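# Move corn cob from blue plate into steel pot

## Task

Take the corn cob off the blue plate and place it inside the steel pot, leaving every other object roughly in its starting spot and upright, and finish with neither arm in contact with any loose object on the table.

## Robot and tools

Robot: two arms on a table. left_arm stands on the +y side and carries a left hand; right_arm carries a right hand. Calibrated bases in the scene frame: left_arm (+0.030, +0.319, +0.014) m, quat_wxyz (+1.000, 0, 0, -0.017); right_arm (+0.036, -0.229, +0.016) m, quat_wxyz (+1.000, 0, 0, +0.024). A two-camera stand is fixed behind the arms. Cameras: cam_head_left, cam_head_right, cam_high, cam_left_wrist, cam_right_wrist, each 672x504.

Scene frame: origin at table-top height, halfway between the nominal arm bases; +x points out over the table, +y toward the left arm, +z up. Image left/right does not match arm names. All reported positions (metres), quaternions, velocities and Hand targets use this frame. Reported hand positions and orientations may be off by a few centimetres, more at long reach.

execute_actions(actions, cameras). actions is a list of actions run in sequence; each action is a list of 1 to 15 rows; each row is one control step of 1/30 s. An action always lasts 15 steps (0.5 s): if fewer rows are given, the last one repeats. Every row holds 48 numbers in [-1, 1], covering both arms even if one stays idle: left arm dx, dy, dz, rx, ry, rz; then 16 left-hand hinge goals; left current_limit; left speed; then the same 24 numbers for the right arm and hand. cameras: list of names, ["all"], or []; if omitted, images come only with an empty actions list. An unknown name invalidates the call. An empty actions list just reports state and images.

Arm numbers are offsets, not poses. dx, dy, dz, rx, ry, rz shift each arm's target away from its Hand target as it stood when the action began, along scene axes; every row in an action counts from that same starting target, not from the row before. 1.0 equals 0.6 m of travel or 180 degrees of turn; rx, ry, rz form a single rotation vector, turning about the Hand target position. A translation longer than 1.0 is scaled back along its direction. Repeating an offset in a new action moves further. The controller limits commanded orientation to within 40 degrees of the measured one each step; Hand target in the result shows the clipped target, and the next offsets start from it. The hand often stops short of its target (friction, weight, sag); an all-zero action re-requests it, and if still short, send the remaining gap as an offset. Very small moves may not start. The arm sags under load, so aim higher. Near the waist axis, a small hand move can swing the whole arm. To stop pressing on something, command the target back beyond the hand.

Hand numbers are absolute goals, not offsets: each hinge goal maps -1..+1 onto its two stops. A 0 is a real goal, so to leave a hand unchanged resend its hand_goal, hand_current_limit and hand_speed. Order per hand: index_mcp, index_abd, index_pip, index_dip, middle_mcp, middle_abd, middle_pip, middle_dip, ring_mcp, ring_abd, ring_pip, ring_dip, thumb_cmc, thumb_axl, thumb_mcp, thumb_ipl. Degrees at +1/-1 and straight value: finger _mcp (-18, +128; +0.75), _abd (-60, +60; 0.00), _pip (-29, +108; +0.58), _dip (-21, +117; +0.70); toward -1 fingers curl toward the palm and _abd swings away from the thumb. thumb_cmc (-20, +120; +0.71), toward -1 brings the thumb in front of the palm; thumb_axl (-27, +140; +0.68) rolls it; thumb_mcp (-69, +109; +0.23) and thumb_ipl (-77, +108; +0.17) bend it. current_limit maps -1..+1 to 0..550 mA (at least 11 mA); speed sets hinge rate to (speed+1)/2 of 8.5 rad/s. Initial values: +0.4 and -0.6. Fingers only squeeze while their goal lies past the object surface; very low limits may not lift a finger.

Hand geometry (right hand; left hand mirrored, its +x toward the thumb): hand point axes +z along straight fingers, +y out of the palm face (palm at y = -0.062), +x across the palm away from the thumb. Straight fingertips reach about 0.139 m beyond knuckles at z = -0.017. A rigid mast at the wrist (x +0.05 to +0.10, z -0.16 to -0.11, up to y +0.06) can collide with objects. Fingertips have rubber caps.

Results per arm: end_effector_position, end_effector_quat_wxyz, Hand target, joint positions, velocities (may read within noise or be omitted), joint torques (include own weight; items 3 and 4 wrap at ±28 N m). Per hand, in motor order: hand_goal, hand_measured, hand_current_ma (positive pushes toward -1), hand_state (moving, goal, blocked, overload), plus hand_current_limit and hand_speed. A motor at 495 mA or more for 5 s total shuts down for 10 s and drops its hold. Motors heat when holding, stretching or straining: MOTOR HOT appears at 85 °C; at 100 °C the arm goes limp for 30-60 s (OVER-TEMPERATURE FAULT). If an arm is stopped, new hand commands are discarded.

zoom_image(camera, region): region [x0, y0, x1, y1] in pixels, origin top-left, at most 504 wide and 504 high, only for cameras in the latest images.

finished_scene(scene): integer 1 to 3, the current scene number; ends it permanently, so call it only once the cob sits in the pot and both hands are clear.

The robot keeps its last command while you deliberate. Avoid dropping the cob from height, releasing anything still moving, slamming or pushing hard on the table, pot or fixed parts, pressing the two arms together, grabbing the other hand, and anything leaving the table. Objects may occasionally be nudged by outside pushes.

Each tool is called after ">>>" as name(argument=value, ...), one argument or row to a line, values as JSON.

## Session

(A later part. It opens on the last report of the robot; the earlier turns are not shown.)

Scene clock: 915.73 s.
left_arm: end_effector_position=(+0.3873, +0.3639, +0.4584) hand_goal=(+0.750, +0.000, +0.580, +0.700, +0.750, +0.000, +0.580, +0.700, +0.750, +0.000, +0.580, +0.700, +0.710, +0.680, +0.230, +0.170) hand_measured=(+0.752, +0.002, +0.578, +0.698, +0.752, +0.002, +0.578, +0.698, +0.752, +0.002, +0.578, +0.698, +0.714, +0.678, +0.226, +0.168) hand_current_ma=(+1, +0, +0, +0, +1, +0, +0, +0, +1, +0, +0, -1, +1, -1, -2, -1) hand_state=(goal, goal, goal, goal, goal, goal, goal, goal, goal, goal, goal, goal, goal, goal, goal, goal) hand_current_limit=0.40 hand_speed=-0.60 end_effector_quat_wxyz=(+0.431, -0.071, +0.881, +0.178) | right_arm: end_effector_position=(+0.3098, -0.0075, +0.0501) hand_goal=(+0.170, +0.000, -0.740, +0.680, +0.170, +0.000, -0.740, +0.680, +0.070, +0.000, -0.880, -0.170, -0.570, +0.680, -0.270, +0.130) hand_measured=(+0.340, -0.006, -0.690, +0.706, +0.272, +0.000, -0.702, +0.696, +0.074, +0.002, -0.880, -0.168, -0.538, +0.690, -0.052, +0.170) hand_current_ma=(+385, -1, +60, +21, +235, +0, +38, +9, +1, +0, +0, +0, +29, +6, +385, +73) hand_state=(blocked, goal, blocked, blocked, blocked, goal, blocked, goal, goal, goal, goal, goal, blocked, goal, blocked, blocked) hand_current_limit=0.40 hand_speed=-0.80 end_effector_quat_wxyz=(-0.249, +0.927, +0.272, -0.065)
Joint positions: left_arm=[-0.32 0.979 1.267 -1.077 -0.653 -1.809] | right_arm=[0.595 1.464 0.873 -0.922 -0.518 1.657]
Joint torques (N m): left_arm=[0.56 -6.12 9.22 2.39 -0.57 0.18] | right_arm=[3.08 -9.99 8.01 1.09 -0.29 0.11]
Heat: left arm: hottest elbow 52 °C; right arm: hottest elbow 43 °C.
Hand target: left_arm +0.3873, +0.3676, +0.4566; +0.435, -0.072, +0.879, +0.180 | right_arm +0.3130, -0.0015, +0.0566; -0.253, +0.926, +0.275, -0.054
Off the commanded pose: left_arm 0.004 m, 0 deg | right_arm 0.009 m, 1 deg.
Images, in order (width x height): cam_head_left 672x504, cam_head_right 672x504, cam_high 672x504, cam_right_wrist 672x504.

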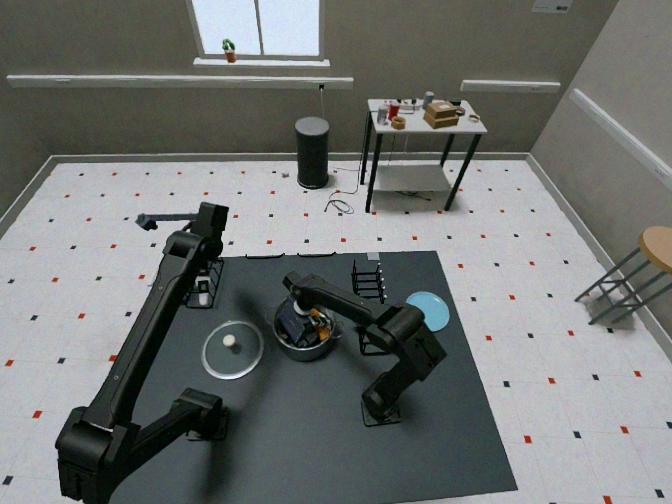

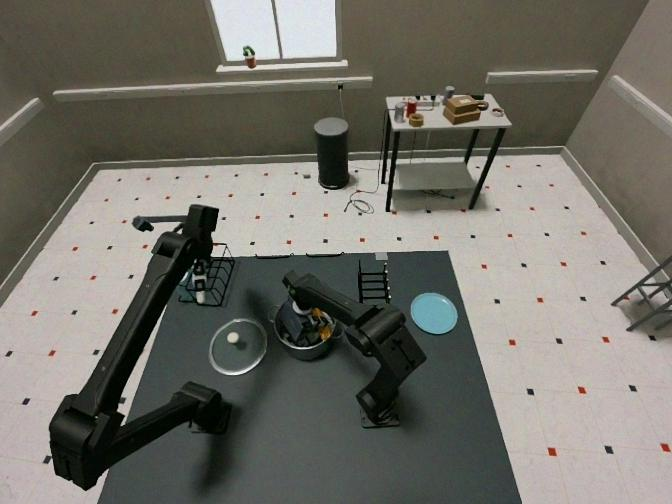

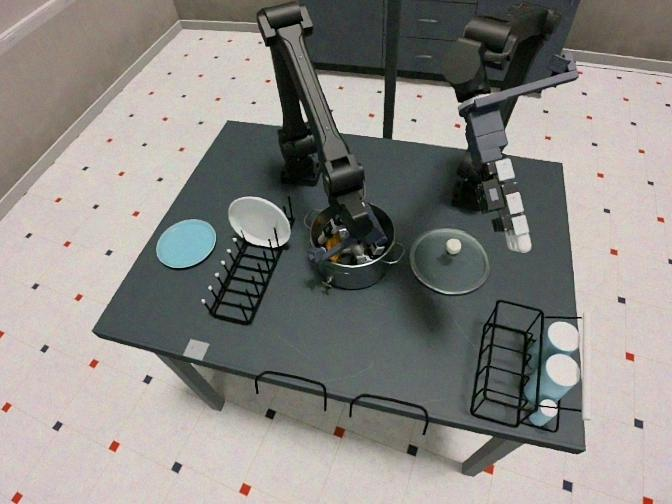

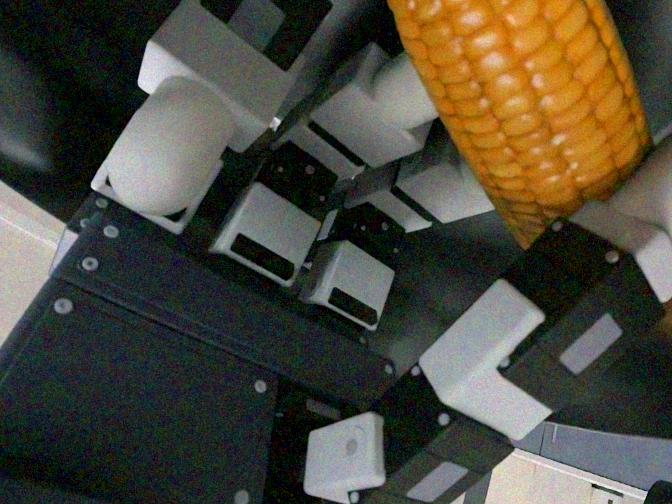

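>>> execute_actions(
  actions=[
    [[0,0,0,0,0,0,0.75,0,0.58,0.7,0.75,0,0.58,0.7,0.75,0,0.58,0.7,0.71,0.68,0.23,0.17,0.4,-0.6,0,0,0,0,0,0,0.27,0,-0.7,0.7,0.24,0,-0.71,0.7,0.07,0,-0.88,-0.17,-0.55,0.68,-0.15,0.16,0.4,-0.85]],
    [[0,0,0,0,0,0,0.75,0,0.58,0.7,0.75,0,0.58,0.7,0.75,0,0.58,0.7,0.71,0.68,0.23,0.17,0.4,-0.6,0,0,0,0,0,0,0.34,0,-0.69,0.7,0.3,0,-0.7,0.7,0.07,0,-0.88,-0.17,-0.57,0.68,0.15,0.17,0.4,-0.92]],
  ],
  cameras=["cam_high", "cam_right_wrist", "cam_head_left"],
)

>>> zoom_image(
  camera="cam_high",
  region=[282, 172, 422, 312],
)

>>> zoom_image(
  camera="cam_head_left",
  region=[230, 230, 406, 362],
)

Scene clock: 938.93 s.
left_arm: end_effector_position=(+0.3873, +0.3639, +0.4584) hand_goal=(+0.750, +0.000, +0.580, +0.700, +0.750, +0.000, +0.580, +0.700, +0.750, +0.000, +0.580, +0.700, +0.710, +0.680, +0.230, +0.170) hand_measured=(+0.752, +0.002, +0.578, +0.698, +0.752, +0.002, +0.578, +0.698, +0.752, +0.002, +0.578, +0.698, +0.714, +0.678, +0.226, +0.168) hand_current_ma=(+1, +0, +0, +0, +1, +0, +0, +0, +1, +0, +0, -1, +1, -1, -2, -1) hand_state=(goal, goal, goal, goal, goal, goal, goal, goal, goal, goal, goal, goal, goal, goal, goal, goal) hand_current_limit=0.40 hand_speed=-0.60 end_effector_quat_wxyz=(+0.431, -0.071, +0.881, +0.178) | right_arm: end_effector_position=(+0.3097, -0.0068, +0.0500) hand_goal=(+0.340, +0.000, -0.690, +0.700, +0.300, +0.000, -0.700, +0.700, +0.070, +0.000, -0.880, -0.170, -0.570, +0.680, +0.150, +0.170) hand_measured=(+0.346, -0.004, -0.682, +0.704, +0.308, +0.000, -0.692, +0.704, +0.074, +0.002, -0.880, -0.168, -0.570, +0.682, +0.112, +0.164) hand_current_ma=(+2, +0, +2, +1, +3, +0, +3, +1, +1, +0, +0, +0, +0, +0, -60, -3) hand_state=(goal, goal, goal, goal, goal, goal, goal, goal, goal, goal, goal, goal, goal, goal, blocked, goal) hand_current_limit=0.40 hand_speed=-0.92 end_effector_quat_wxyz=(-0.249, +0.927, +0.274, -0.064)
Joint positions: left_arm=[-0.32 0.979 1.267 -1.077 -0.653 -1.809] | right_arm=[0.597 1.464 0.873 -0.92 -0.518 1.657]
Joint torques (N m): left_arm=[0.56 -6.12 9.22 2.37 -0.57 0.18] | right_arm=[2.84 -10.05 8.03 0.99 -0.28 0.11]
Heat: left arm: hottest elbow 52 °C; right arm: hottest elbow 41 °C.
Hand target: left_arm +0.3873, +0.3676, +0.4566; +0.435, -0.072, +0.879, +0.180 | right_arm +0.3131, -0.0015, +0.0566; -0.253, +0.926, +0.275, -0.053
Off the commanded pose: left_arm 0.004 m, 0 deg | right_arm 0.009 m, 1 deg.
Images, in order (width x height): cam_head_left 672x504, cam_high 672x504, cam_right_wrist 672x504.

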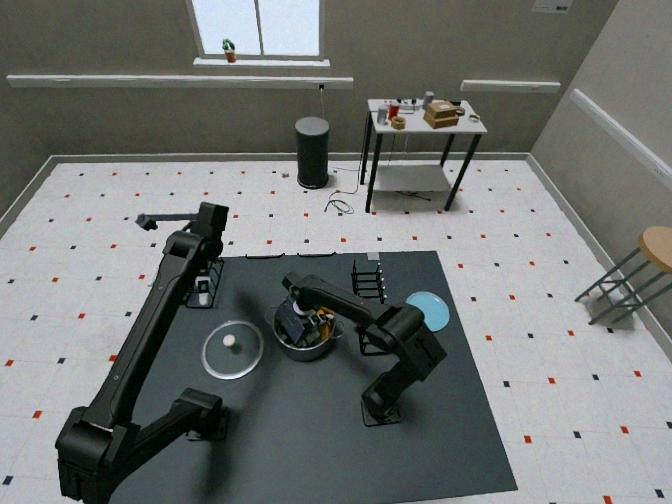

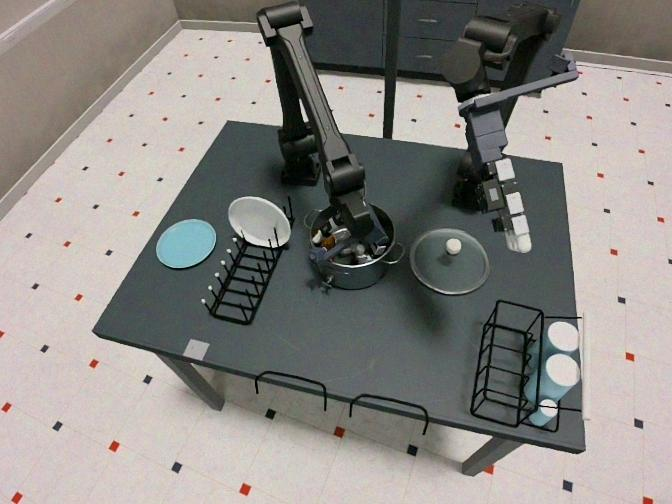

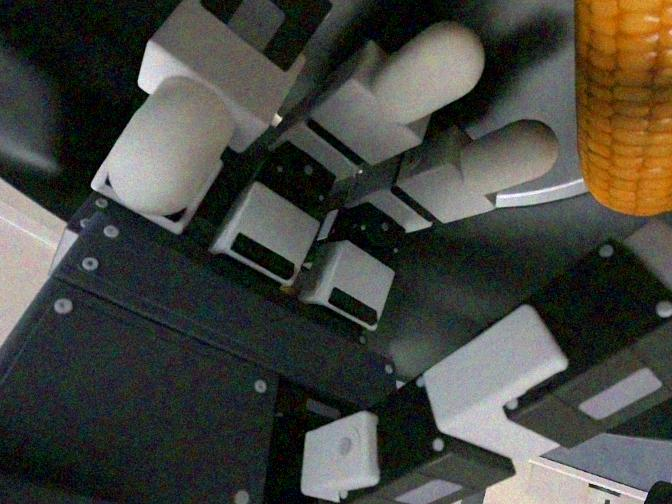

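Scaled by 3.600 from the camera's 672x504 image, which has a finer 960x720 frame.

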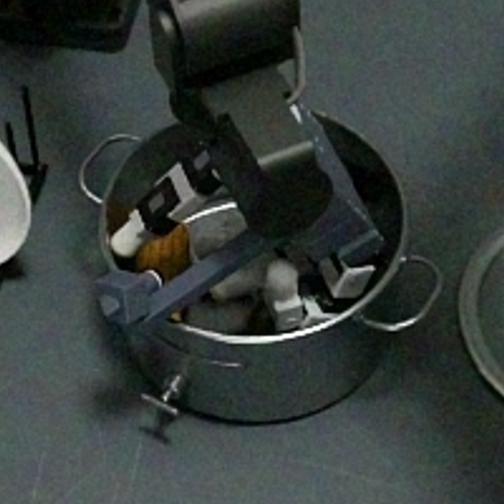

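Scaled by 2.864 from the camera's 672x504 image, which has a finer 960x720 frame.

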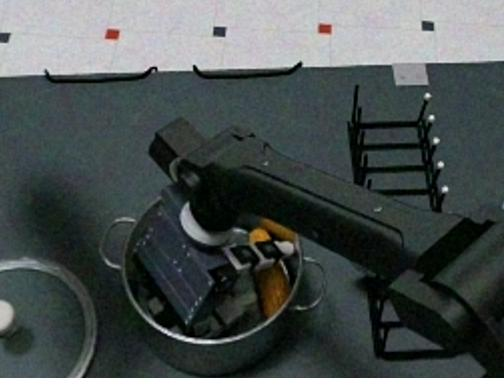

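>>> execute_actions(
  actions=[
    [[0,0,0,0,0,0,0.75,0,0.58,0.7,0.75,0,0.58,0.7,0.75,0,0.58,0.7,0.71,0.68,0.23,0.17,0.4,-0.6,0,0,0.08,0,0,0,0.34,0,-0.69,0.7,0.3,0,-0.7,0.7,0.07,0,-0.88,-0.17,-0.57,0.68,0.1,0.17,0.4,-0.8]],
    [[0,0,0,0,0,0,0.75,0,0.58,0.7,0.75,0,0.58,0.7,0.75,0,0.58,0.7,0.71,0.68,0.23,0.17,0.4,-0.6,0,0,0.28,0,0,0,0.34,0,-0.69,0.7,0.3,0,-0.7,0.7,0.07,0,-0.88,-0.17,-0.57,0.68,0.1,0.17,0.4,-0.8]],
    [[0,0,0,0,0,0,0.75,0,0.58,0.7,0.75,0,0.58,0.7,0.75,0,0.58,0.7,0.71,0.68,0.23,0.17,0.4,-0.6,-0.02,-0.15,0.1,0.037,0.02,0,0.34,0,-0.69,0.7,0.3,0,-0.7,0.7,0.07,0,-0.88,-0.17,-0.57,0.68,0.1,0.17,0.4,-0.8]],
  ],
  cameras=["cam_high", "cam_head_left"],
)

>>> zoom_image(
  camera="cam_high",
  region=[282, 172, 422, 312],
)

>>> zoom_image(
  camera="cam_head_left",
  region=[230, 230, 406, 362],
)

Scene clock: 958.33 s.
left_arm: end_effector_position=(+0.3873, +0.3639, +0.4584) hand_goal=(+0.750, +0.000, +0.580, +0.700, +0.750, +0.000, +0.580, +0.700, +0.750, +0.000, +0.580, +0.700, +0.710, +0.680, +0.230, +0.170) hand_measured=(+0.752, +0.002, +0.578, +0.698, +0.752, +0.002, +0.578, +0.698, +0.752, +0.002, +0.578, +0.698, +0.714, +0.678, +0.226, +0.168) hand_current_ma=(+1, +0, +0, +0, +1, +0, +0, +0, +1, +0, +0, -1, +1, -1, -2, -1) hand_state=(goal, goal, goal, goal, goal, goal, goal, goal, goal, goal, goal, goal, goal, goal, goal, goal) hand_current_limit=0.40 hand_speed=-0.60 end_effector_quat_wxyz=(+0.431, -0.071, +0.881, +0.178) | right_arm: end_effector_position=(+0.2892, -0.0934, +0.3133) hand_goal=(+0.340, +0.000, -0.690, +0.700, +0.300, +0.000, -0.700, +0.700, +0.070, +0.000, -0.880, -0.170, -0.570, +0.680, +0.100, +0.170) hand_measured=(+0.342, -0.002, -0.684, +0.704, +0.302, +0.000, -0.694, +0.704, +0.074, +0.002, -0.880, -0.168, -0.572, +0.678, +0.094, +0.168) hand_current_ma=(+0, +0, +2, +1, +0, +0, +2, +1, +1, +0, +0, +0, +0, +0, -3, -1) hand_state=(goal, goal, goal, goal, goal, goal, goal, goal, goal, goal, goal, goal, goal, goal, goal, goal) hand_current_limit=0.40 hand_speed=-0.80 end_effector_quat_wxyz=(-0.298, +0.924, +0.239, -0.027)
Joint positions: left_arm=[-0.32 0.979 1.267 -1.077 -0.653 -1.809] | right_arm=[0.35 1.109 1.278 -1.703 -0.607 1.473]
Joint torques (N m): left_arm=[0.56 -6.12 9.22 2.39 -0.57 0.18] | right_arm=[1.61 -4.37 13.09 0.36 -0.52 -0.18]
Heat: left arm: hottest elbow 52 °C; right arm: hottest elbow 41 °C.
Hand target: left_arm +0.3873, +0.3676, +0.4566; +0.435, -0.072, +0.879, +0.180 | right_arm +0.3011, -0.0916, +0.3326; -0.315, +0.908, +0.269, -0.066
Off the commanded pose: left_arm 0.004 m, 0 deg | right_arm 0.023 m, 6 deg.
joint sent to its limit (right arm) — joint 4 (wrist pitch), lower limit. The joint targets are off in orientation, not in position.
Images, in order (width x height): cam_head_left 672x504, cam_high 672x504.

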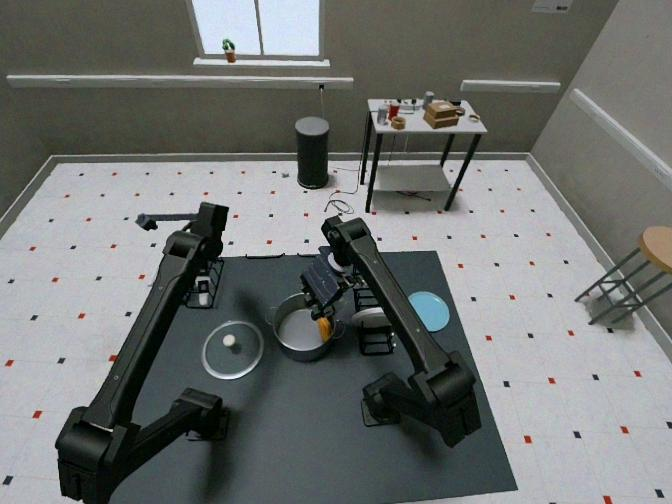

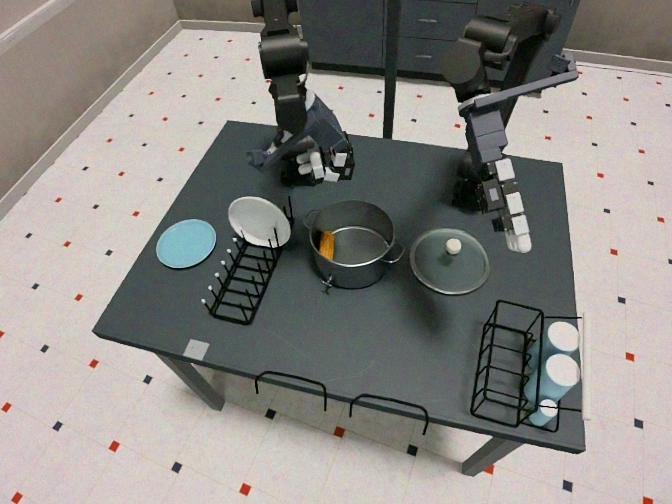

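Scaled by 3.600 from the camera's 672x504 image, which has a finer 960x720 frame.

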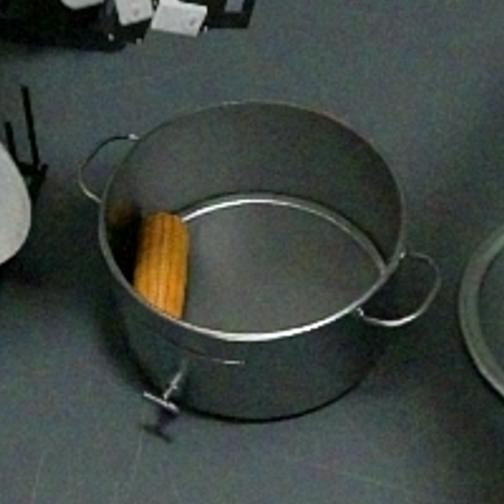

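Scaled by 2.864 from the camera's 672x504 image, which has a finer 960x720 frame.

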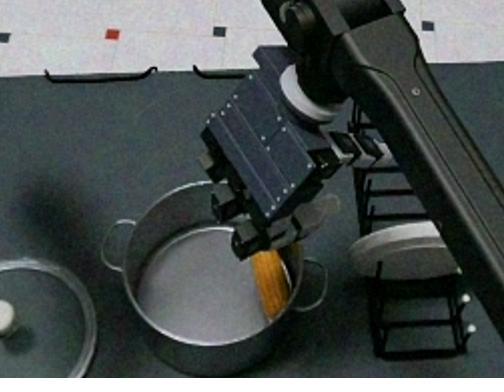

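>>> finished_scene(
  scene=2,
)

The scene is finished: the task was done.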